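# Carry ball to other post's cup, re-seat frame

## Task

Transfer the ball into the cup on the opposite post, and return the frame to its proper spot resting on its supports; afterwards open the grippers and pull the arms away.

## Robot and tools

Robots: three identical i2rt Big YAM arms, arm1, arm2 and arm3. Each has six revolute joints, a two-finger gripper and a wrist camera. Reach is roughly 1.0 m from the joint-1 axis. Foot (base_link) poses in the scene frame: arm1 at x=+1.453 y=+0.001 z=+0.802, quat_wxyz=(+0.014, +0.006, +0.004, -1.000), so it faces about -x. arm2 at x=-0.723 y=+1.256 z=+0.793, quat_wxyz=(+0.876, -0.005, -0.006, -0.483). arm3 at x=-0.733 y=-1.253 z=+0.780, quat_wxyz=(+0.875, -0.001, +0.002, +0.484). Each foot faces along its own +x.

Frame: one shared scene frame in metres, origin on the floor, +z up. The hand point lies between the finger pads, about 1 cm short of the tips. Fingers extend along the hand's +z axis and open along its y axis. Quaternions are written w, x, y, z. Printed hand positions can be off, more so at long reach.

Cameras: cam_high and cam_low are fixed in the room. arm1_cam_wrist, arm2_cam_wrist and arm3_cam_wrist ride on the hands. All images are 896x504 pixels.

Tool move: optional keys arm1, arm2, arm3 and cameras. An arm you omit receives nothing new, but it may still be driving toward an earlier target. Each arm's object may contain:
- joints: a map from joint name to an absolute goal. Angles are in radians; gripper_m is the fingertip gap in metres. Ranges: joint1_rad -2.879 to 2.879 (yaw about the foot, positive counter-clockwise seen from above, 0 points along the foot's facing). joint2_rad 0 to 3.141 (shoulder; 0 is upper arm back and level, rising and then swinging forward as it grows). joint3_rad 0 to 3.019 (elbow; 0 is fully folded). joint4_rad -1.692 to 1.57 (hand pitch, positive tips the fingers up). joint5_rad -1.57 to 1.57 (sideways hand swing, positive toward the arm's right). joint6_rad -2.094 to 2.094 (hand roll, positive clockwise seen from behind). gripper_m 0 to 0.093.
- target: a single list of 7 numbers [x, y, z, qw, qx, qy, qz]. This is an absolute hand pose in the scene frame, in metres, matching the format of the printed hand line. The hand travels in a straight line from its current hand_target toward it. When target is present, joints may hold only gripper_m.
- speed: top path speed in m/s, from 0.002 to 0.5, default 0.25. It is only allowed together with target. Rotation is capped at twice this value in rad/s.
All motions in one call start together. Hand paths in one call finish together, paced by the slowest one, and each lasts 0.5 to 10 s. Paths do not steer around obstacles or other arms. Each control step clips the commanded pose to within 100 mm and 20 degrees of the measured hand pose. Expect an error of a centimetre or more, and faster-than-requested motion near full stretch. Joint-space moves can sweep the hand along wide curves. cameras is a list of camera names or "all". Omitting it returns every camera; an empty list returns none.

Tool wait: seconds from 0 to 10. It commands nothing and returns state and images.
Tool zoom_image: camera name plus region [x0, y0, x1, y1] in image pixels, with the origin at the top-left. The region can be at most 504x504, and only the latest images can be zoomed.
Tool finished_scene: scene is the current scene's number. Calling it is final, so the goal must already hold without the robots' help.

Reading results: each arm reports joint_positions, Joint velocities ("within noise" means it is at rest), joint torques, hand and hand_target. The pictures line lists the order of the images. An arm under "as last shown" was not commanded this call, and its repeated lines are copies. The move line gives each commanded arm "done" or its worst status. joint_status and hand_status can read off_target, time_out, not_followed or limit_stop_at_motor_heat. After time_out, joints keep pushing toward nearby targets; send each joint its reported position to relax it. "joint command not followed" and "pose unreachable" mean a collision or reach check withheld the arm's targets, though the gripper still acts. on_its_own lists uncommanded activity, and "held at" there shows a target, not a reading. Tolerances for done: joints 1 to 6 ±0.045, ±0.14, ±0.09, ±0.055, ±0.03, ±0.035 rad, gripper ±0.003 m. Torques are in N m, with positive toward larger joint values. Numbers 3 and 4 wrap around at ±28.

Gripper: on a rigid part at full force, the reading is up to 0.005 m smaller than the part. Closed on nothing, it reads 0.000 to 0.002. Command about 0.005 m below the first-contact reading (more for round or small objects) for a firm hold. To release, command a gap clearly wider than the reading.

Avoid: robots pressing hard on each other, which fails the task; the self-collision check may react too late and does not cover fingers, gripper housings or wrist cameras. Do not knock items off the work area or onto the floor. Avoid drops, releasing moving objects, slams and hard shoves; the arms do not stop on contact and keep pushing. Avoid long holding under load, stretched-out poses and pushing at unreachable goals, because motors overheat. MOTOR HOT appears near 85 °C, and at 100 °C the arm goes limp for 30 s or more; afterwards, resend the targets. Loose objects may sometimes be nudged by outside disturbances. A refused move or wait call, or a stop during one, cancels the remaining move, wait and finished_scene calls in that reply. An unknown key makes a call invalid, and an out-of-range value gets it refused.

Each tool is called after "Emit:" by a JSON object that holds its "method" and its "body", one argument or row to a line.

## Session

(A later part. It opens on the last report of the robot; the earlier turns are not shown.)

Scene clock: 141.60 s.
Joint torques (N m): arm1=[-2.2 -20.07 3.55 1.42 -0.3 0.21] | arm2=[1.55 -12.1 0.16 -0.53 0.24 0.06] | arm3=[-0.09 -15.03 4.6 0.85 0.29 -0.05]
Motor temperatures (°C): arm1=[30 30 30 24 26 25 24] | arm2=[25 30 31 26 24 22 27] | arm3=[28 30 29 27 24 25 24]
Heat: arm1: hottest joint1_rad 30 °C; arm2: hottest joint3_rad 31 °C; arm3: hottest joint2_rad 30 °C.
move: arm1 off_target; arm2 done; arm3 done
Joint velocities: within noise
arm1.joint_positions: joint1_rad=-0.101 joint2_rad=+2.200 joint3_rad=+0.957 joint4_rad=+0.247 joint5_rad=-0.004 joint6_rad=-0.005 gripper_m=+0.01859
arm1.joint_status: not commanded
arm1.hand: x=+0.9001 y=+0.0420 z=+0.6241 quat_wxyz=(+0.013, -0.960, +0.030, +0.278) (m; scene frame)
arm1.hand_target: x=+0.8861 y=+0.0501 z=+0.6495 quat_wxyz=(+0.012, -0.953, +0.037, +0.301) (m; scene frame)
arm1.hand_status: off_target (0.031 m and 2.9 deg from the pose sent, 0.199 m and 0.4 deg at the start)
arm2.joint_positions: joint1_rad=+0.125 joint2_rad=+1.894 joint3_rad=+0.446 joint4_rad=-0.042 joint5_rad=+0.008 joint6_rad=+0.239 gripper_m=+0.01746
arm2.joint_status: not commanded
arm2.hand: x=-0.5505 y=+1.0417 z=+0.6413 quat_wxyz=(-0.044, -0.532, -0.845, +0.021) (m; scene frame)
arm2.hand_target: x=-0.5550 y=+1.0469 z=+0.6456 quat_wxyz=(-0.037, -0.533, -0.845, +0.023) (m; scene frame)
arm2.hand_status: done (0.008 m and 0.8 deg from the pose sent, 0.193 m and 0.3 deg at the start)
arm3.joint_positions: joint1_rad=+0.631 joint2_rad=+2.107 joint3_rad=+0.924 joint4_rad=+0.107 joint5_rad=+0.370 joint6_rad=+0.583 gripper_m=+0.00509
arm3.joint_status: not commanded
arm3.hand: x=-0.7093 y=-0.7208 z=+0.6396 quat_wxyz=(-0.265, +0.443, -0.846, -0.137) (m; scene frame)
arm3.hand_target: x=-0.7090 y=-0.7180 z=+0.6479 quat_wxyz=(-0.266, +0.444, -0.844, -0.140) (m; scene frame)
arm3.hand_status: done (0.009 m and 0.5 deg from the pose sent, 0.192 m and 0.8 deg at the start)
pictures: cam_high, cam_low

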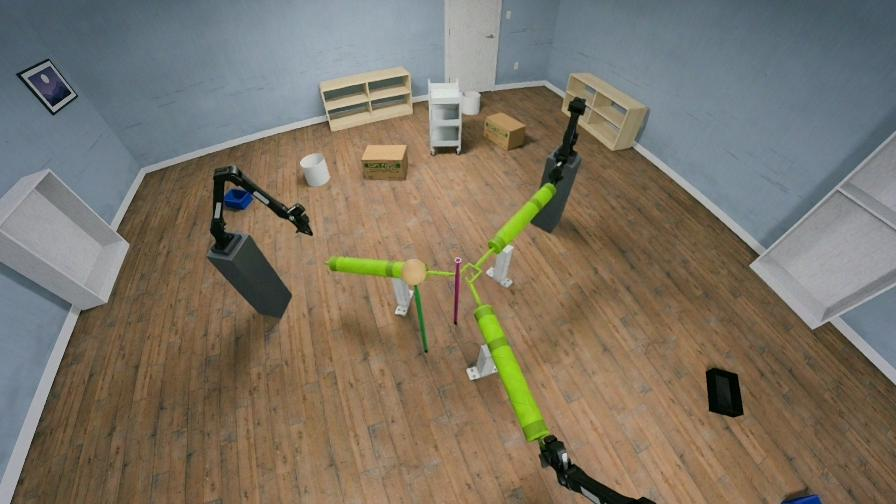

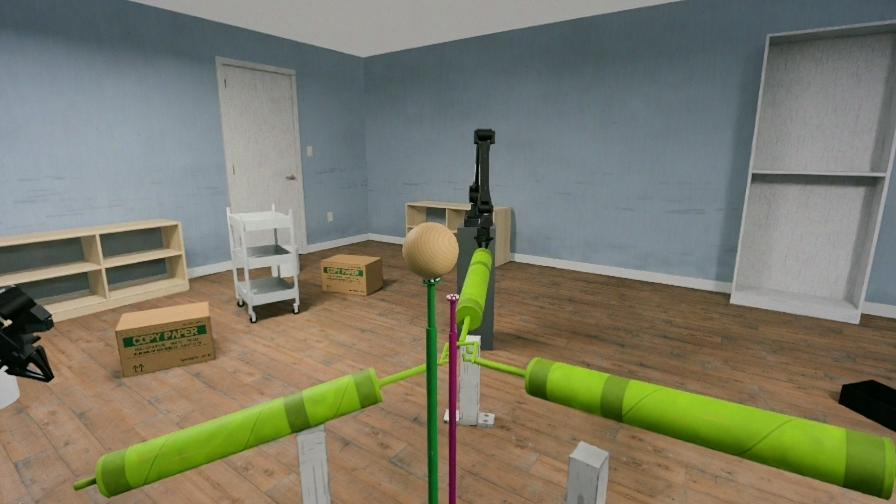

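Emit:
{"method": "move", "body": {
  "arm1": {"joints":{"gripper_m":0.093}},
  "arm2": {"target":[-0.555,1.047,0.448,0.0369,0.5331,0.8449,-0.0233],"speed":0.1},
  "arm3": {"target":[-0.709,-0.718,0.45,0.2661,-0.444,0.844,0.14],"speed":0.1},
  "cameras": ["arm1_cam_wrist"]
}}

Emit:
{"method": "move", "body": {
  "arm1": {"target":[0.886,0.05,0.5,0.0118,-0.9529,0.0375,0.3005],"speed":0.15},
  "arm2": {"joints":{"gripper_m":0.003}},
  "arm3": {"joints":{"gripper_m":0.0}}
}}

Scene clock: 150.07 s.
Joint torques (N m): arm1=[-2.02 -17.61 3.82 1.47 -0.13 0.21] | arm2=[1.79 -11.63 -1.88 0.68 -0.1 0.1] | arm3=[-0.21 -13.86 3.21 1.84 0.27 -0.07]
Motor temperatures (°C): arm1=[30 31 30 24 26 25 24] | arm2=[25 29 30 26 24 22 27] | arm3=[27 30 28 27 24 25 24]
Heat: arm1: hottest joint2_rad 31 °C; arm2: hottest joint3_rad 30 °C; arm3: hottest joint2_rad 30 °C.
move: arm1 done; arm2 done; arm3 done
Joint velocities: within noise
arm1.joint_positions: joint1_rad=-0.103 joint2_rad=+2.169 joint3_rad=+0.957 joint4_rad=+0.247 joint5_rad=-0.009 joint6_rad=-0.005 gripper_m=+0.09290
arm1.joint_status: all done
arm1.hand: x=+0.8909 y=+0.0427 z=+0.6407 quat_wxyz=(+0.012, -0.956, +0.030, +0.293) (m; scene frame)
arm1.hand_target: x=+0.8861 y=+0.0501 z=+0.6495 quat_wxyz=(+0.012, -0.953, +0.037, +0.301) (m; scene frame)
arm1.hand_status: not commanded
arm2.joint_positions: joint1_rad=+0.127 joint2_rad=+2.627 joint3_rad=+0.683 joint4_rad=+0.431 joint5_rad=+0.017 joint6_rad=+0.239 gripper_m=+0.01746
arm2.joint_status: not commanded
arm2.hand: x=-0.5588 y=+1.0487 z=+0.4538 quat_wxyz=(-0.031, -0.531, -0.846, +0.022) (m; scene frame)
arm2.hand_target: x=-0.5550 y=+1.0470 z=+0.4482 quat_wxyz=(-0.037, -0.533, -0.845, +0.023) (m; scene frame)
arm2.hand_status: done (0.007 m and 0.7 deg from the pose sent, 0.193 m and 0.8 deg at the start)
arm3.joint_positions: joint1_rad=+0.631 joint2_rad=+2.609 joint3_rad=+1.132 joint4_rad=+0.397 joint5_rad=+0.370 joint6_rad=+0.583 gripper_m=+0.00509
arm3.joint_status: not commanded
arm3.hand: x=-0.7097 y=-0.7229 z=+0.4547 quat_wxyz=(-0.263, +0.444, -0.846, -0.134) (m; scene frame)
arm3.hand_target: x=-0.7090 y=-0.7183 z=+0.4501 quat_wxyz=(-0.266, +0.444, -0.844, -0.140) (m; scene frame)
arm3.hand_status: done (0.007 m and 0.8 deg from the pose sent, 0.190 m and 0.5 deg at the start)
pictures: arm1_cam_wrist
camera_calibration:
arm1_cam_wrist: T_world_to_cam=[[0.0706323, 0.997152, 0.0264326, -0.124336], [0.996666, -0.071633, 0.0390488, -0.907488], [0.040831, 0.0235864, -0.998888, 0.727359], [0, 0, 0, 1]] pos_world=[0.883546, 0.0418202, 0.765273]

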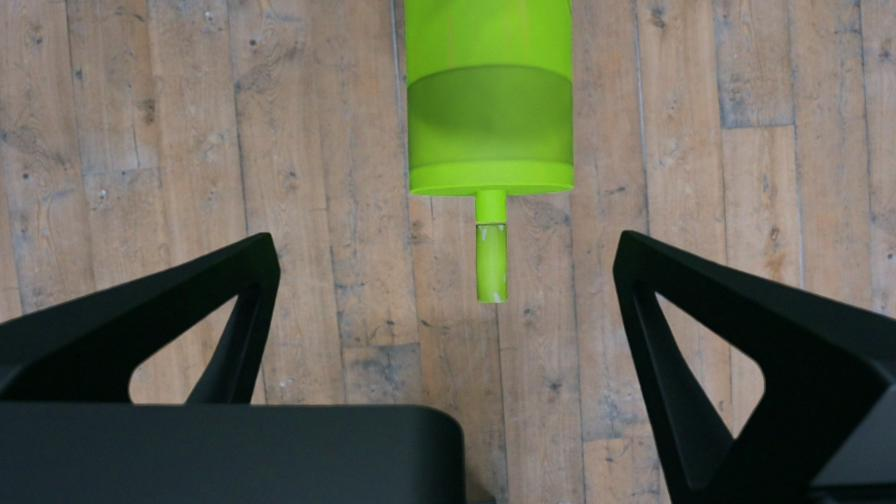

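Scene clock: 151.97 s.
Joint torques (N m): arm1=[-1.85 -17.14 2.89 2.06 -0.08 0.24] | arm2=[1.67 -11.69 -1.88 0.68 -0.1 0.1] | arm3=[-0.21 -13.86 3.21 1.84 0.27 -0.07]
Motor temperatures (°C): arm1=[30 31 30 24 26 25 24] | arm2=[25 29 30 26 24 22 27] | arm3=[27 30 28 27 24 25 24]
Heat: arm1: hottest joint2_rad 31 °C; arm2: hottest joint3_rad 30 °C; arm3: hottest joint2_rad 30 °C.
move: arm1 off_target; arm2 off_target; arm3 done
Joint velocities: within noise
arm1.joint_positions: joint1_rad=-0.103 joint2_rad=+2.559 joint3_rad=+1.111 joint4_rad=+0.466 joint5_rad=-0.009 joint6_rad=-0.005 gripper_m=+0.09290
arm1.joint_status: not commanded
arm1.hand: x=+0.8986 y=+0.0436 z=+0.4942 quat_wxyz=(+0.011, -0.958, +0.030, +0.285) (m; scene frame)
arm1.hand_target: x=+0.8861 y=+0.0501 z=+0.5003 quat_wxyz=(+0.012, -0.953, +0.038, +0.301) (m; scene frame)
arm1.hand_status: off_target (0.015 m and 2.1 deg from the pose sent, 0.141 m and 1.3 deg at the start)
arm2.joint_positions: joint1_rad=+0.127 joint2_rad=+2.627 joint3_rad=+0.683 joint4_rad=+0.431 joint5_rad=+0.017 joint6_rad=+0.239 gripper_m=+0.01746
arm2.joint_status: gripper_m off_target (ended at +0.01746, target +0.00300)
arm2.hand: x=-0.5588 y=+1.0487 z=+0.4538 quat_wxyz=(-0.031, -0.531, -0.846, +0.022) (m; scene frame)
arm2.hand_target: x=-0.5550 y=+1.0470 z=+0.4482 quat_wxyz=(-0.037, -0.533, -0.845, +0.023) (m; scene frame)
arm2.hand_status: not commanded
arm3.joint_positions: joint1_rad=+0.631 joint2_rad=+2.609 joint3_rad=+1.132 joint4_rad=+0.397 joint5_rad=+0.370 joint6_rad=+0.583 gripper_m=+0.00012
arm3.joint_status: all done
arm3.hand: x=-0.7097 y=-0.7229 z=+0.4547 quat_wxyz=(-0.263, +0.444, -0.846, -0.134) (m; scene frame)
arm3.hand_target: x=-0.7090 y=-0.7183 z=+0.4501 quat_wxyz=(-0.266, +0.444, -0.844, -0.140) (m; scene frame)
arm3.hand_status: not commanded
pictures: arm1_cam_wrist, arm2_cam_wrist, arm3_cam_wrist, cam_high, cam_low
camera_calibration:
arm1_cam_wrist: T_world_to_cam=[[0.0703672, 0.997172, 0.0263785, -0.121612], [0.995903, -0.071734, 0.0550521, -0.916622], [0.0567886, 0.0223966, -0.998135, 0.566007], [0, 0, 0, 1]] pos_world=[0.889282, 0.0428386, 0.618621]
arm2_cam_wrist: T_world_to_cam=[[-0.902378, -0.430876, 0.00781353, -0.0574887], [-0.365929, 0.775686, 0.514206, -1.24349], [-0.22762, 0.461149, -0.857631, -0.0978234], [0, 0, 0, 1]] pos_world=[-0.529173, 0.9849, 0.555964]
arm3_cam_wrist: T_world_to_cam=[[0.825805, -0.563907, 0.00733844, 0.174887], [-0.563795, -0.825191, 0.0345565, -1.00906], [-0.0134311, -0.0326743, -0.999376, 0.547417], [0, 0, 0, 1]] pos_world=[-0.705975, -0.716165, 0.580662]

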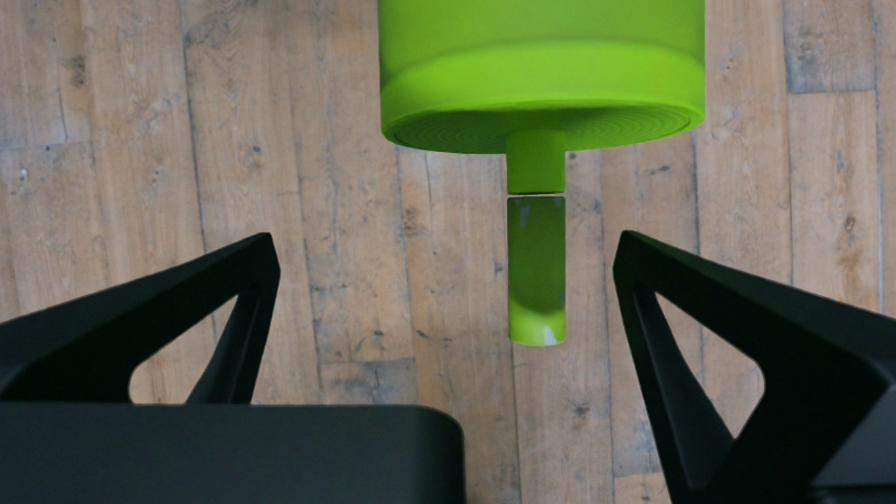

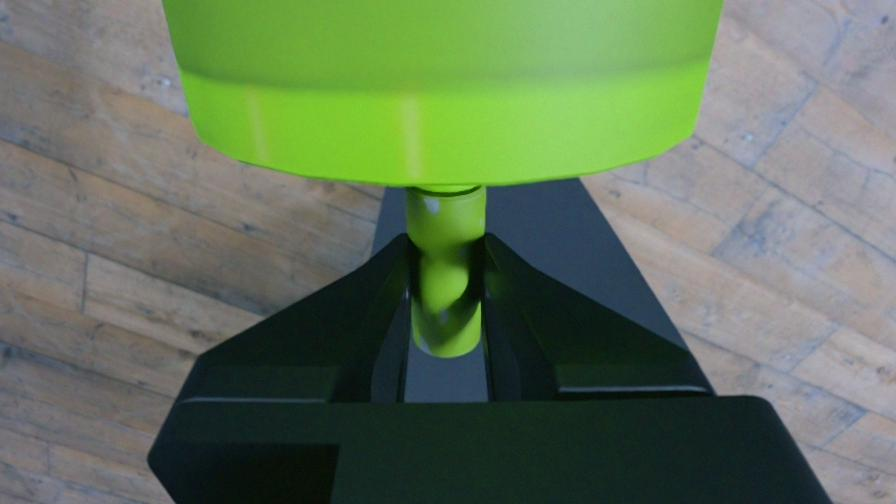

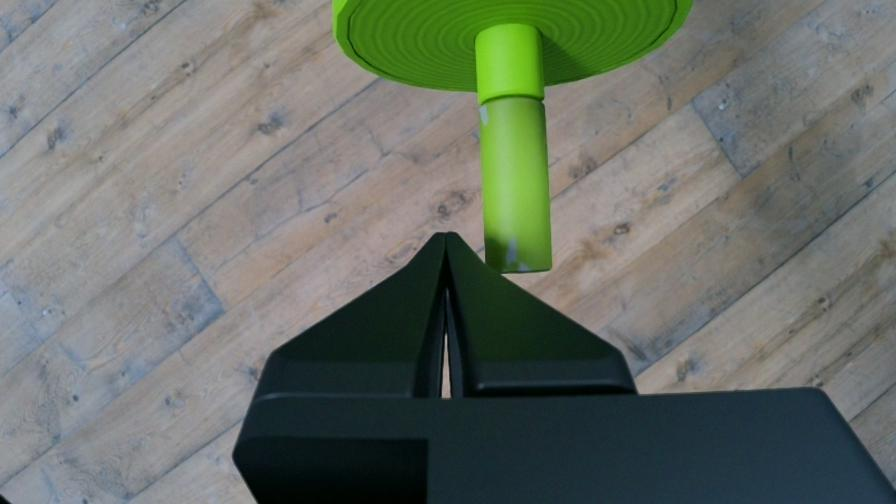

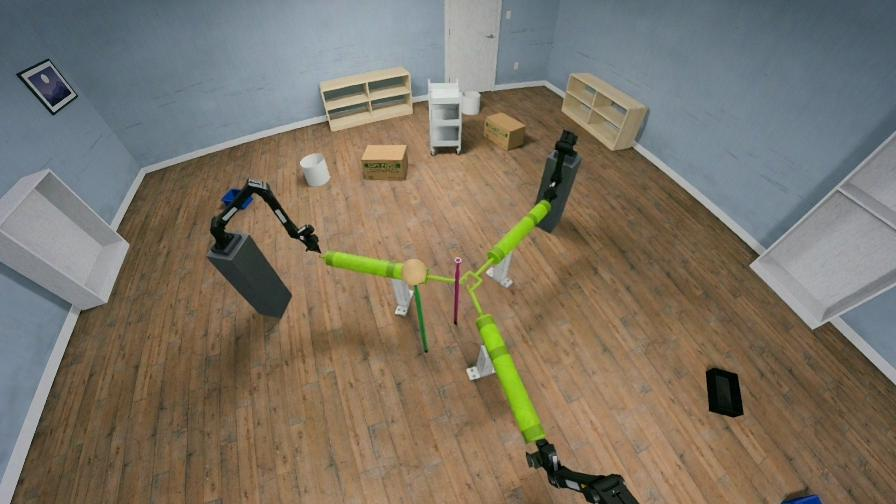

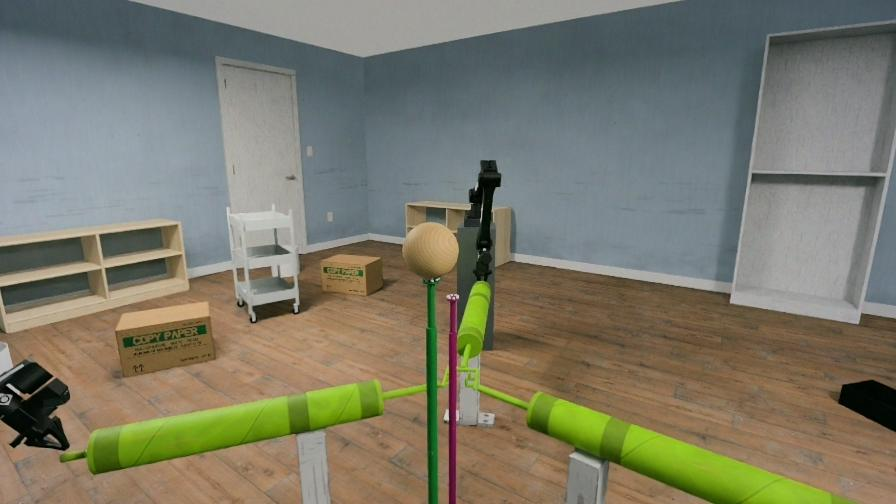

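Emit:
{"method": "move", "body": {
  "arm3": {"target":[-0.74,-0.76,0.51,0.2661,-0.444,0.844,0.14],"speed":0.15},
  "arm1": {"target":[0.899,0.084,0.442,0.0118,-0.9529,0.0375,0.3005],"speed":0.15},
  "cameras": []
}}

Emit:
{"method": "move", "body": {
  "arm3": {"joints":{"gripper_m":0.093}},
  "cameras": []
}}

Emit:
{"method": "move", "body": {
  "arm3": {"target":[-0.678,-0.712,0.433,0.2661,-0.444,0.844,0.14],"speed":0.15},
  "cameras": ["arm1_cam_wrist","arm3_cam_wrist"]
}}

Scene clock: 177.33 s.
Joint torques (N m): arm1=[-1.73 -17.96 2.22 2.1 -0.15 0.03] | arm2=[1.73 -11.63 -1.88 0.69 -0.1 0.1] | arm3=[0.38 -15.27 1.32 1.37 0.5 0.14]
Motor temperatures (°C): arm1=[30 31 29 24 25 25 24] | arm2=[25 30 29 26 24 22 28] | arm3=[27 31 27 27 24 25 24]
Heat: arm1: hottest joint2_rad 31 °C; arm2: hottest joint2_rad 30 °C; arm3: hottest joint2_rad 31 °C.
move: arm1 off_target; arm3 off_target
Joint velocities: within noise
arm1.joint_positions: joint1_rad=-0.178 joint2_rad=+2.713 joint3_rad=+1.197 joint4_rad=+0.535 joint5_rad=-0.050 joint6_rad=-0.045 gripper_m=+0.09290
arm1.joint_status: not commanded
arm1.hand: x=+0.9099 y=+0.0780 z=+0.4366 quat_wxyz=(+0.009, -0.957, +0.041, +0.286) (m; scene frame)
arm1.hand_target: x=+0.8992 y=+0.0841 z=+0.4422 quat_wxyz=(+0.012, -0.953, +0.038, +0.300) (m; scene frame)
arm1.hand_status: off_target (0.014 m and 1.8 deg from the pose sent, 0.066 m and 2.1 deg at the start)
arm2: as last shown
arm3.joint_positions: joint1_rad=+0.706 joint2_rad=+2.470 joint3_rad=+0.951 joint4_rad=+0.402 joint5_rad=+0.404 joint6_rad=+0.643 gripper_m=+0.00012
arm3.joint_status: not commanded
arm3.hand: x=-0.7371 y=-0.7672 z=+0.5006 quat_wxyz=(-0.263, +0.450, -0.844, -0.129) (m; scene frame)
arm3.hand_target: x=-0.7400 y=-0.7601 z=+0.5099 quat_wxyz=(-0.266, +0.444, -0.844, -0.140) (m; scene frame)
arm3.hand_status: off_target (0.012 m and 1.5 deg from the pose sent, 0.073 m and 0.7 deg at the start)
pictures: none
No camera images: "cameras" was empty.

Scene clock: 178.17 s.
Joint torques (N m): arm1=[-1.67 -17.85 2.24 2.07 -0.15 0.05] | arm2=[1.73 -11.69 -1.87 0.69 -0.1 0.1] | arm3=[0.38 -15.27 1.33 1.36 0.5 0.12]
Motor temperatures (°C): arm1=[30 31 29 24 25 25 24] | arm2=[25 30 29 26 24 22 28] | arm3=[27 31 27 27 24 25 24]
Heat: arm1: hottest joint2_rad 31 °C; arm2: hottest joint2_rad 30 °C; arm3: hottest joint2_rad 31 °C.
move: arm3 done
Joint velocities: within noise
arm1, arm2: as last shown
arm3.joint_positions: joint1_rad=+0.706 joint2_rad=+2.470 joint3_rad=+0.951 joint4_rad=+0.402 joint5_rad=+0.404 joint6_rad=+0.644 gripper_m=+0.09283
arm3.joint_status: all done
arm3.hand: x=-0.7371 y=-0.7672 z=+0.5006 quat_wxyz=(-0.262, +0.449, -0.844, -0.129) (m; scene frame)
arm3.hand_target: x=-0.7400 y=-0.7601 z=+0.5099 quat_wxyz=(-0.266, +0.444, -0.844, -0.140) (m; scene frame)
arm3.hand_status: not commanded
pictures: none
No camera images: "cameras" was empty.

Scene clock: 179.67 s.
Joint torques (N m): arm1=[-1.73 -17.85 2.22 2.07 -0.15 0.05] | arm2=[1.79 -11.63 -1.87 0.7 -0.1 0.1] | arm3=[-0.32 -13.92 3.25 1.74 0.23 -0.11]
Motor temperatures (°C): arm1=[30 31 29 24 25 25 24] | arm2=[25 30 28 26 24 22 28] | arm3=[27 31 27 27 24 25 24]
Heat: arm1: hottest joint2_rad 31 °C; arm2: hottest joint2_rad 30 °C; arm3: hottest joint2_rad 31 °C.
move: arm3 done
Joint velocities: within noise
arm1, arm2: as last shown
arm3.joint_positions: joint1_rad=+0.565 joint2_rad=+2.654 joint3_rad=+1.173 joint4_rad=+0.428 joint5_rad=+0.336 joint6_rad=+0.523 gripper_m=+0.09292
arm3.joint_status: not commanded
arm3.hand: x=-0.6800 y=-0.7145 z=+0.4396 quat_wxyz=(-0.264, +0.442, -0.846, -0.138) (m; scene frame)
arm3.hand_target: x=-0.6780 y=-0.7122 z=+0.4332 quat_wxyz=(-0.266, +0.444, -0.844, -0.140) (m; scene frame)
arm3.hand_status: done (0.007 m and 0.5 deg from the pose sent, 0.105 m and 1.5 deg at the start)
pictures: arm1_cam_wrist, arm3_cam_wrist
camera_calibration:
arm1_cam_wrist: T_world_to_cam=[[0.0897108, 0.995853, 0.0151548, -0.16786], [0.994499, -0.0903942, 0.0529284, -0.918538], [0.0540788, 0.0103232, -0.998483, 0.51065], [0, 0, 0, 1]] pos_world=[0.900928, 0.0788617, 0.561036]
arm3_cam_wrist: T_world_to_cam=[[0.825508, -0.564388, 0.00175491, 0.157087], [-0.564183, -0.825116, 0.0296827, -0.982924], [-0.0153045, -0.0254934, -0.999558, 0.53692], [0, 0, 0, 1]] pos_world=[-0.676008, -0.70868, 0.565583]

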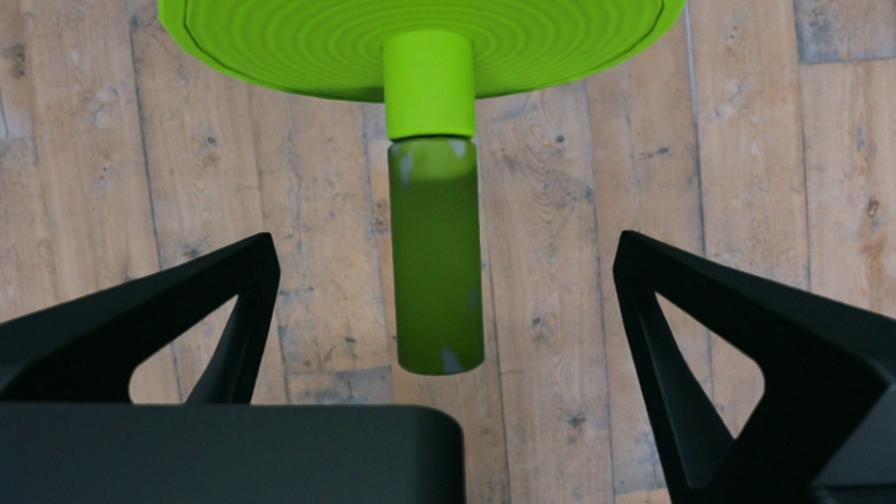

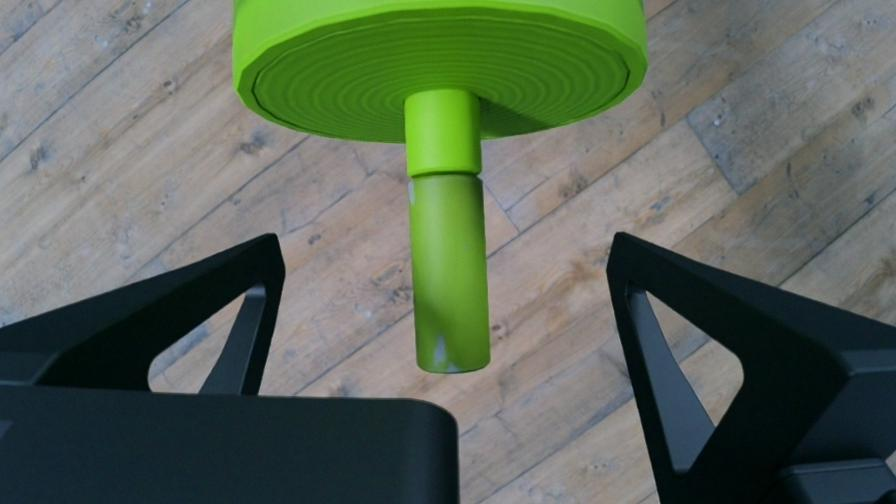

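Emit:
{"method": "move", "body": {
  "arm3": {"target":[-0.678,-0.712,0.427,0.2661,-0.444,0.844,0.14],"speed":0.1},
  "cameras": []
}}

Emit:
{"method": "move", "body": {
  "arm1": {"joints":{"gripper_m":0.004}},
  "arm3": {"joints":{"gripper_m":0.004}},
  "cameras": ["arm1_cam_wrist","arm3_cam_wrist"]
}}

Scene clock: 184.93 s.
Joint torques (N m): arm1=[-1.67 -17.85 2.22 2.06 -0.15 0.05] | arm2=[1.73 -11.69 -1.87 0.69 -0.1 0.1] | arm3=[-0.38 -13.86 3.33 1.91 0.24 -0.09]
Motor temperatures (°C): arm1=[30 31 29 24 25 25 24] | arm2=[25 30 28 26 24 22 28] | arm3=[27 31 27 27 24 25 24]
Heat: arm1: hottest joint2_rad 31 °C; arm2: hottest joint2_rad 30 °C; arm3: hottest joint2_rad 31 °C.
move: arm3 done
Joint velocities: within noise
arm1, arm2: as last shown
arm3.joint_positions: joint1_rad=+0.565 joint2_rad=+2.669 joint3_rad=+1.183 joint4_rad=+0.428 joint5_rad=+0.336 joint6_rad=+0.522 gripper_m=+0.09292
arm3.joint_status: not commanded
arm3.hand: x=-0.6800 y=-0.7158 z=+0.4336 quat_wxyz=(-0.263, +0.443, -0.846, -0.135) (m; scene frame)
arm3.hand_target: x=-0.6780 y=-0.7122 z=+0.4273 quat_wxyz=(-0.266, +0.444, -0.844, -0.140) (m; scene frame)
arm3.hand_status: done (0.008 m and 0.7 deg from the pose sent, 0.013 m and 0.5 deg at the start)
pictures: none
No camera images: "cameras" was empty.

Scene clock: 185.73 s.
Joint torques (N m): arm1=[-1.79 -17.9 2.21 2.09 0.11 0.17] | arm2=[1.67 -11.69 -1.87 0.68 -0.07 0.1] | arm3=[-0.32 -13.86 3.33 1.89 0.22 0.18]
Motor temperatures (°C): arm1=[30 31 29 24 25 25 24] | arm2=[25 30 28 26 24 22 28] | arm3=[27 31 27 27 24 25 24]
Heat: arm1: hottest joint2_rad 31 °C; arm2: hottest joint2_rad 30 °C; arm3: hottest joint2_rad 31 °C.
move: arm1 off_target; arm3 off_target
Joint velocities: within noise
arm1.joint_positions: joint1_rad=-0.178 joint2_rad=+2.713 joint3_rad=+1.197 joint4_rad=+0.535 joint5_rad=-0.057 joint6_rad=-0.058 gripper_m=+0.01739
arm1.joint_status: gripper_m off_target (ended at +0.01743, target +0.00400)
arm1.hand: x=+0.9098 y=+0.0768 z=+0.4366 quat_wxyz=(+0.007, -0.958, +0.034, +0.286) (m; scene frame)
arm1.hand_target: x=+0.8993 y=+0.0841 z=+0.4421 quat_wxyz=(+0.012, -0.953, +0.038, +0.300) (m; scene frame)
arm1.hand_status: not commanded
arm2.joint_positions: joint1_rad=+0.127 joint2_rad=+2.627 joint3_rad=+0.683 joint4_rad=+0.431 joint5_rad=+0.016 joint6_rad=+0.239 gripper_m=+0.01746
arm2.joint_status: not commanded
arm2.hand: x=-0.5587 y=+1.0489 z=+0.4538 quat_wxyz=(-0.031, -0.531, -0.846, +0.021) (m; scene frame)
arm2.hand_target: x=-0.5551 y=+1.0471 z=+0.4482 quat_wxyz=(-0.037, -0.533, -0.845, +0.023) (m; scene frame)
arm2.hand_status: not commanded
arm3.joint_positions: joint1_rad=+0.564 joint2_rad=+2.669 joint3_rad=+1.183 joint4_rad=+0.429 joint5_rad=+0.336 joint6_rad=+0.498 gripper_m=+0.01790
arm3.joint_status: gripper_m off_target (ended at +0.01792, target +0.00400)
arm3.hand: x=-0.6796 y=-0.7158 z=+0.4335 quat_wxyz=(-0.265, +0.453, -0.841, -0.132) (m; scene frame)
arm3.hand_target: x=-0.6780 y=-0.7123 z=+0.4271 quat_wxyz=(-0.266, +0.444, -0.844, -0.140) (m; scene frame)
arm3.hand_status: not commanded
pictures: arm1_cam_wrist, arm3_cam_wrist
camera_calibration:
arm1_cam_wrist: T_world_to_cam=[[0.0752746, 0.997034, 0.0160058, -0.153945], [0.995725, -0.076018, 0.05246, -0.920519], [0.0535211, 0.0119885, -0.998495, 0.511098], [0, 0, 0, 1]] pos_world=[0.900818, 0.0773852, 0.561083]
arm3_cam_wrist: T_world_to_cam=[[0.836164, -0.548178, 0.0181664, 0.167748], [-0.548469, -0.835489, 0.0337554, -0.982124], [-0.0033261, -0.0381888, -0.999265, 0.529649], [0, 0, 0, 1]] pos_world=[-0.677168, -0.708372, 0.559364]

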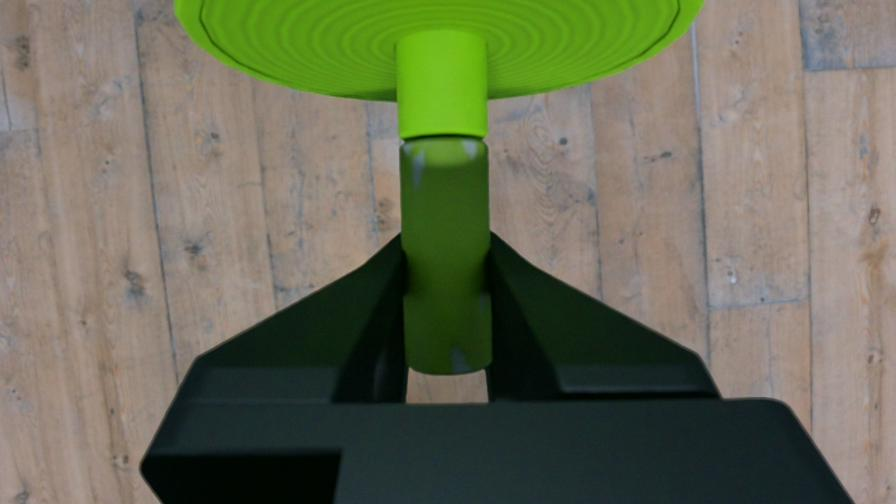

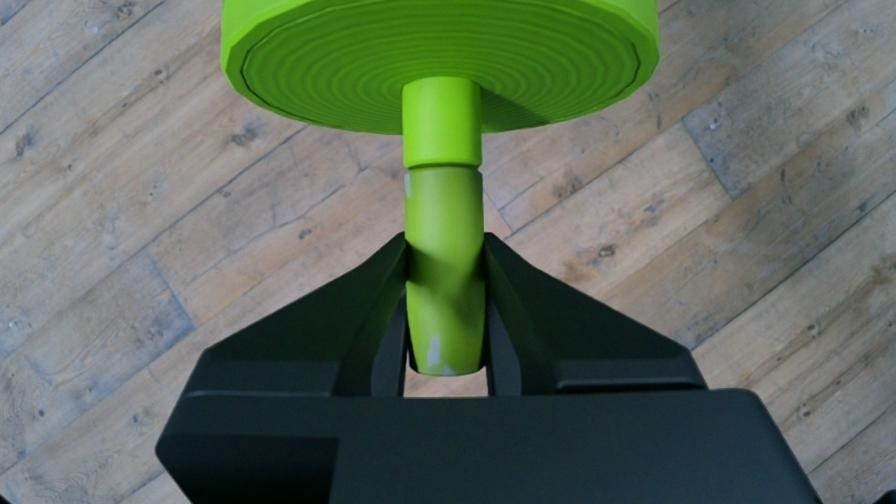

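Emit:
{"method": "move", "body": {
  "arm1": {"target":[0.899,0.084,0.562,0.0118,-0.9529,0.0375,0.3005],"speed":0.1},
  "arm2": {"target":[-0.555,1.047,0.558,0.0369,0.5331,0.8449,-0.0233],"speed":0.1},
  "arm3": {"target":[-0.678,-0.712,0.547,0.2661,-0.444,0.844,0.14],"speed":0.1},
  "cameras": ["cam_low","cam_high"]
}}

Scene clock: 192.97 s.
Joint torques (N m): arm1=[-1.96 -20.66 1.92 1.37 0.19 0.17] | arm2=[1.55 -14.39 -2.41 -0.21 -0.17 0.08] | arm3=[0.79 -17.73 2.25 0.7 0.53 0.32]
Motor temperatures (°C): arm1=[30 31 29 24 25 25 24] | arm2=[25 30 28 26 24 22 28] | arm3=[27 31 26 27 24 25 24]
Heat: arm1: hottest joint2_rad 31 °C; arm2: hottest joint2_rad 30 °C; arm3: hottest joint2_rad 31 °C.
move: arm1 off_target; arm2 done; arm3 off_target
Joint velocities: within noise
arm1.joint_positions: joint1_rad=-0.178 joint2_rad=+2.437 joint3_rad=+1.016 joint4_rad=+0.424 joint5_rad=-0.062 joint6_rad=-0.061 gripper_m=+0.01739
arm1.joint_status: not commanded
arm1.hand: x=+0.9152 y=+0.0742 z=+0.5365 quat_wxyz=(+0.005, -0.960, +0.032, +0.279) (m; scene frame)
arm1.hand_target: x=+0.8992 y=+0.0840 z=+0.5613 quat_wxyz=(+0.012, -0.953, +0.038, +0.301) (m; scene frame)
arm1.hand_status: off_target (0.032 m and 2.7 deg from the pose sent, 0.126 m and 1.8 deg at the start)
arm2.joint_positions: joint1_rad=+0.127 joint2_rad=+2.284 joint3_rad=+0.524 joint4_rad=+0.254 joint5_rad=+0.018 joint6_rad=+0.239 gripper_m=+0.01746
arm2.joint_status: not commanded
arm2.hand: x=-0.5562 y=+1.0459 z=+0.5492 quat_wxyz=(-0.034, -0.531, -0.846, +0.024) (m; scene frame)
arm2.hand_target: x=-0.5550 y=+1.0470 z=+0.5576 quat_wxyz=(-0.037, -0.533, -0.845, +0.023) (m; scene frame)
arm2.hand_status: done (0.009 m and 0.4 deg from the pose sent, 0.104 m and 0.7 deg at the start)
arm3.joint_positions: joint1_rad=+0.552 joint2_rad=+2.410 joint3_rad=+1.024 joint4_rad=+0.324 joint5_rad=+0.329 joint6_rad=+0.486 gripper_m=+0.01789
arm3.joint_status: not commanded
arm3.hand: x=-0.6738 y=-0.7203 z=+0.5282 quat_wxyz=(-0.262, +0.455, -0.841, -0.129) (m; scene frame)
arm3.hand_target: x=-0.6780 y=-0.7120 z=+0.5465 quat_wxyz=(-0.266, +0.444, -0.844, -0.140) (m; scene frame)
arm3.hand_status: off_target (0.021 m and 1.8 deg from the pose sent, 0.114 m and 1.4 deg at the start)
pictures: cam_high, cam_low

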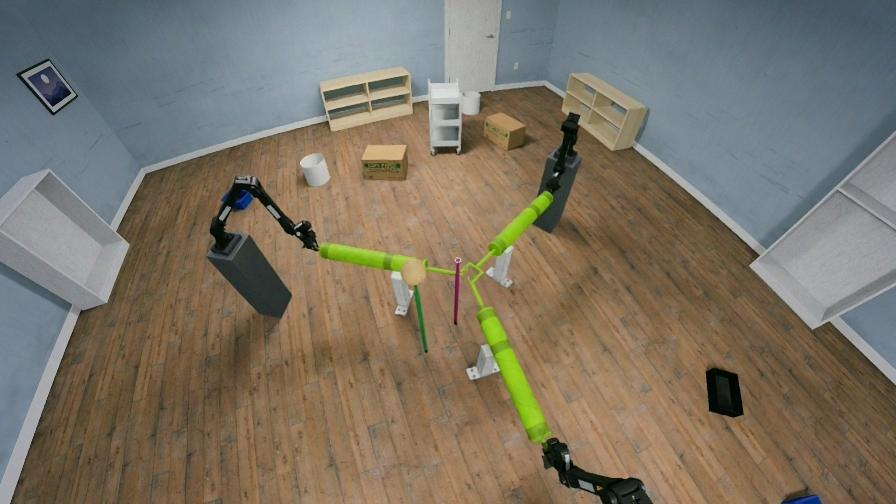

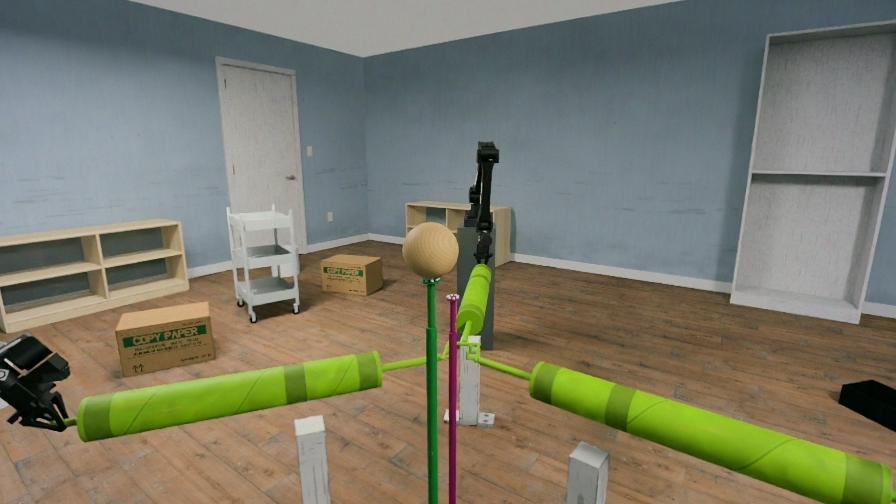

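Emit:
{"method": "move", "body": {
  "arm1": {"target":[0.876,0.051,0.868,0.0118,-0.9529,0.0375,0.3005],"speed":0.12},
  "arm2": {"target":[-0.554,1.044,0.868,0.0369,0.5331,0.8449,-0.0233],"speed":0.12},
  "arm3": {"target":[-0.715,-0.716,0.858,0.2661,-0.444,0.844,0.14],"speed":0.12}
}}

Emit:
{"method": "zoom_image", "body": {
  "camera": "cam_low",
  "region": [380, 190, 540, 310]
}}

Emit:
{"method": "zoom_image", "body": {
  "camera": "cam_high",
  "region": [380, 220, 530, 310]
}}

Scene clock: 207.27 s.
Joint torques (N m): arm1=[-0.73 -17.32 10.91 0.75 0.42 0.26] | arm2=[1.61 -7.59 9.5 -1.33 -0.72 -0.03] | arm3=[2.02 -14.56 9.8 -0.38 0.6 0.34]
Motor temperatures (°C): arm1=[30 32 29 24 25 25 25] | arm2=[25 31 28 26 24 22 28] | arm3=[27 31 26 27 24 25 25]
Heat: arm1: hottest joint2_rad 32 °C; arm2: hottest joint2_rad 31 °C; arm3: hottest joint2_rad 31 °C.
move: arm1 off_target; arm2 off_target; arm3 off_target
Joint velocities: within noise
arm1.joint_positions: joint1_rad=-0.123 joint2_rad=+1.707 joint3_rad=+0.979 joint4_rad=-0.294 joint5_rad=-0.028 joint6_rad=-0.013 gripper_m=+0.01739
arm1.joint_status: not commanded
arm1.hand: x=+0.9006 y=+0.0482 z=+0.8283 quat_wxyz=(+0.006, -0.963, +0.034, +0.266) (m; scene frame)
arm1.hand_target: x=+0.8778 y=+0.0508 z=+0.8683 quat_wxyz=(+0.012, -0.953, +0.038, +0.301) (m; scene frame)
arm1.hand_status: off_target (0.047 m and 4.2 deg from the pose sent, 0.335 m and 2.7 deg at the start)
arm2.joint_positions: joint1_rad=+0.115 joint2_rad=+1.151 joint3_rad=+0.584 joint4_rad=-0.946 joint5_rad=+0.032 joint6_rad=+0.239 gripper_m=+0.01746
arm2.joint_status: not commanded
arm2.hand: x=-0.5617 y=+1.0464 z=+0.8506 quat_wxyz=(-0.028, -0.536, -0.843, +0.029) (m; scene frame)
arm2.hand_target: x=-0.5541 y=+1.0438 z=+0.8674 quat_wxyz=(-0.037, -0.533, -0.845, +0.024) (m; scene frame)
arm2.hand_status: off_target (0.019 m and 1.3 deg from the pose sent, 0.319 m and 0.4 deg at the start)
arm3.joint_positions: joint1_rad=+0.620 joint2_rad=+1.660 joint3_rad=+0.988 joint4_rad=-0.413 joint5_rad=+0.368 joint6_rad=+0.559 gripper_m=+0.01790
arm3.joint_status: not commanded
arm3.hand: x=-0.7029 y=-0.7187 z=+0.8342 quat_wxyz=(-0.264, +0.450, -0.843, -0.128) (m; scene frame)
arm3.hand_target: x=-0.7147 y=-0.7160 z=+0.8575 quat_wxyz=(-0.266, +0.444, -0.844, -0.141) (m; scene frame)
arm3.hand_status: off_target (0.027 m and 1.5 deg from the pose sent, 0.332 m and 1.8 deg at the start)
pictures: arm1_cam_wrist, arm2_cam_wrist, arm3_cam_wrist, cam_high, cam_low
camera_calibration:
arm1_cam_wrist: T_world_to_cam=[[0.0736717, 0.997172, 0.0148254, -0.128596], [0.992697, -0.0747488, 0.094685, -0.966402], [0.0955254, 0.00774157, -0.995397, 0.862888], [0, 0, 0, 1]] pos_world=[0.886391, 0.0493153, 0.952326]
arm2_cam_wrist: T_world_to_cam=[[-0.907374, -0.419697, 0.0229544, -0.0915501], [-0.35005, 0.784772, 0.511467, -1.44503], [-0.232675, 0.456057, -0.858996, 0.246565], [0, 0, 0, 1]] pos_world=[-0.531532, 0.983145, 0.952984]
arm3_cam_wrist: T_world_to_cam=[[0.830671, -0.556301, 0.0226874, 0.164938], [-0.556756, -0.829766, 0.0388708, -1.01683], [-0.00279861, -0.0449202, -0.998987, 0.925218], [0, 0, 0, 1]] pos_world=[-0.700546, -0.710415, 0.960064]

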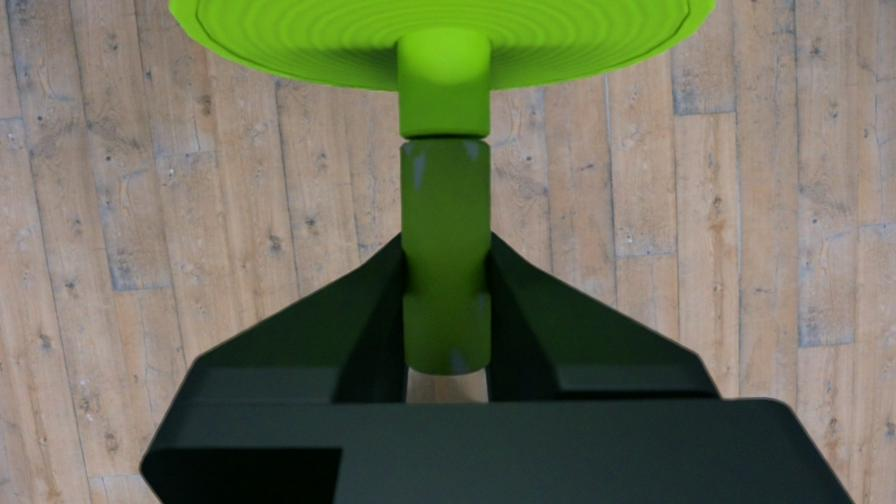

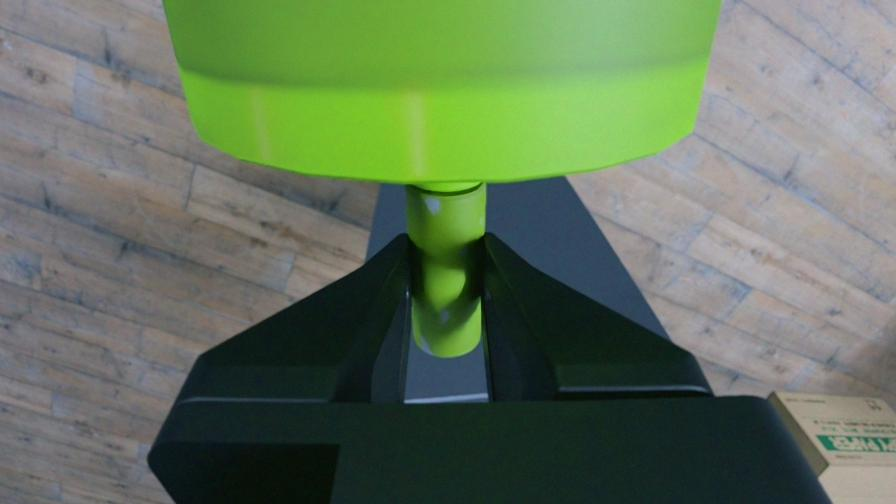

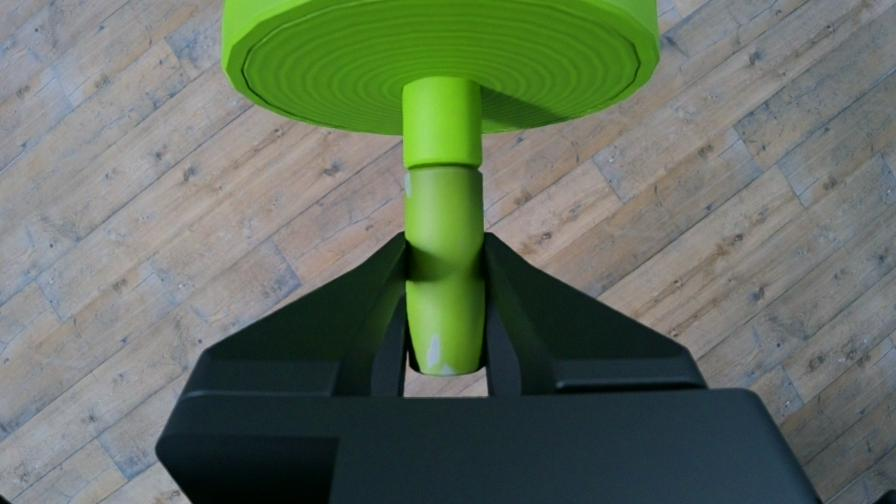

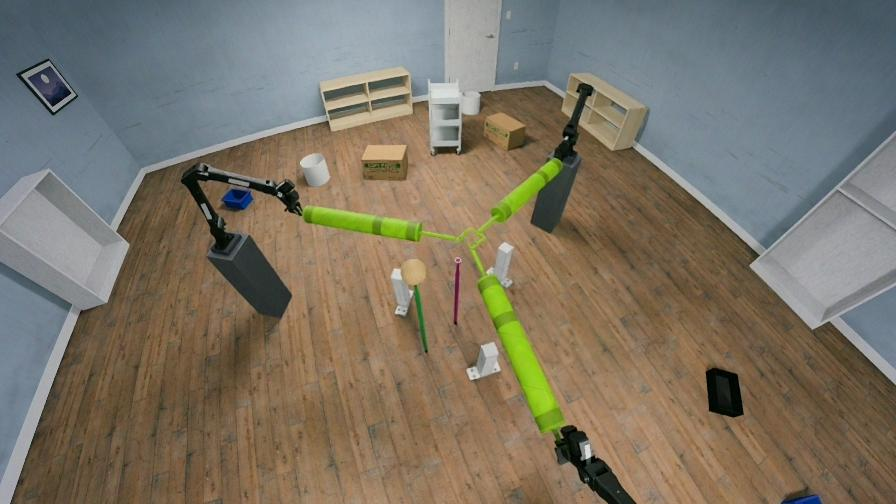

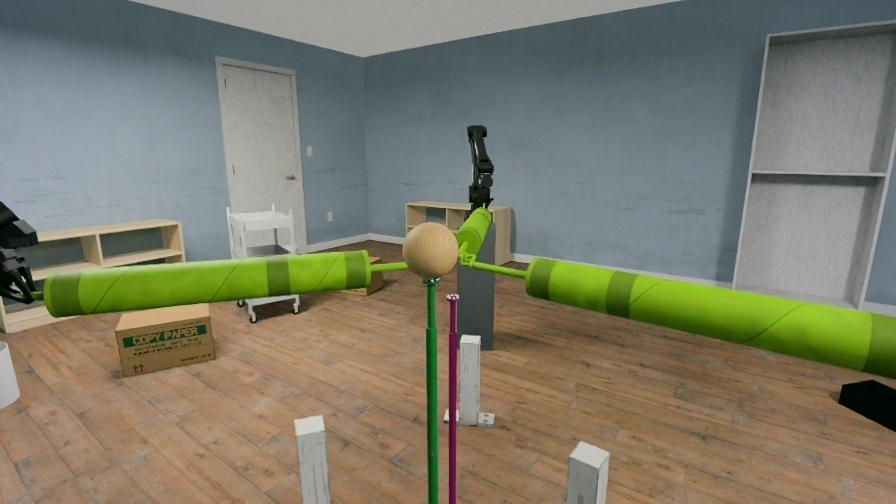

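Scaled by 3.150 from the camera's 896x504 image, which has a finer 1280x720 frame.

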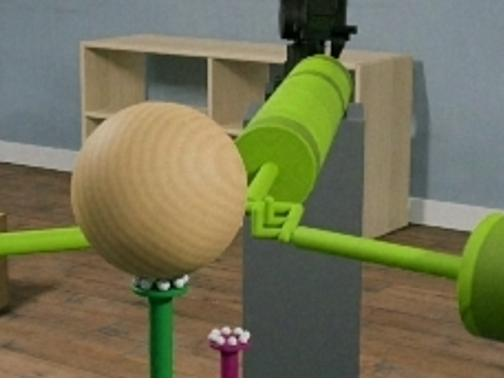

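Scaled by 3.360 from the camera's 896x504 image, which has a finer 1280x720 frame.

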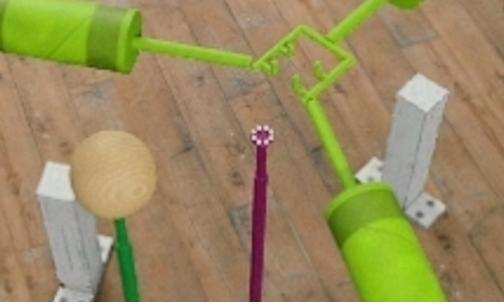

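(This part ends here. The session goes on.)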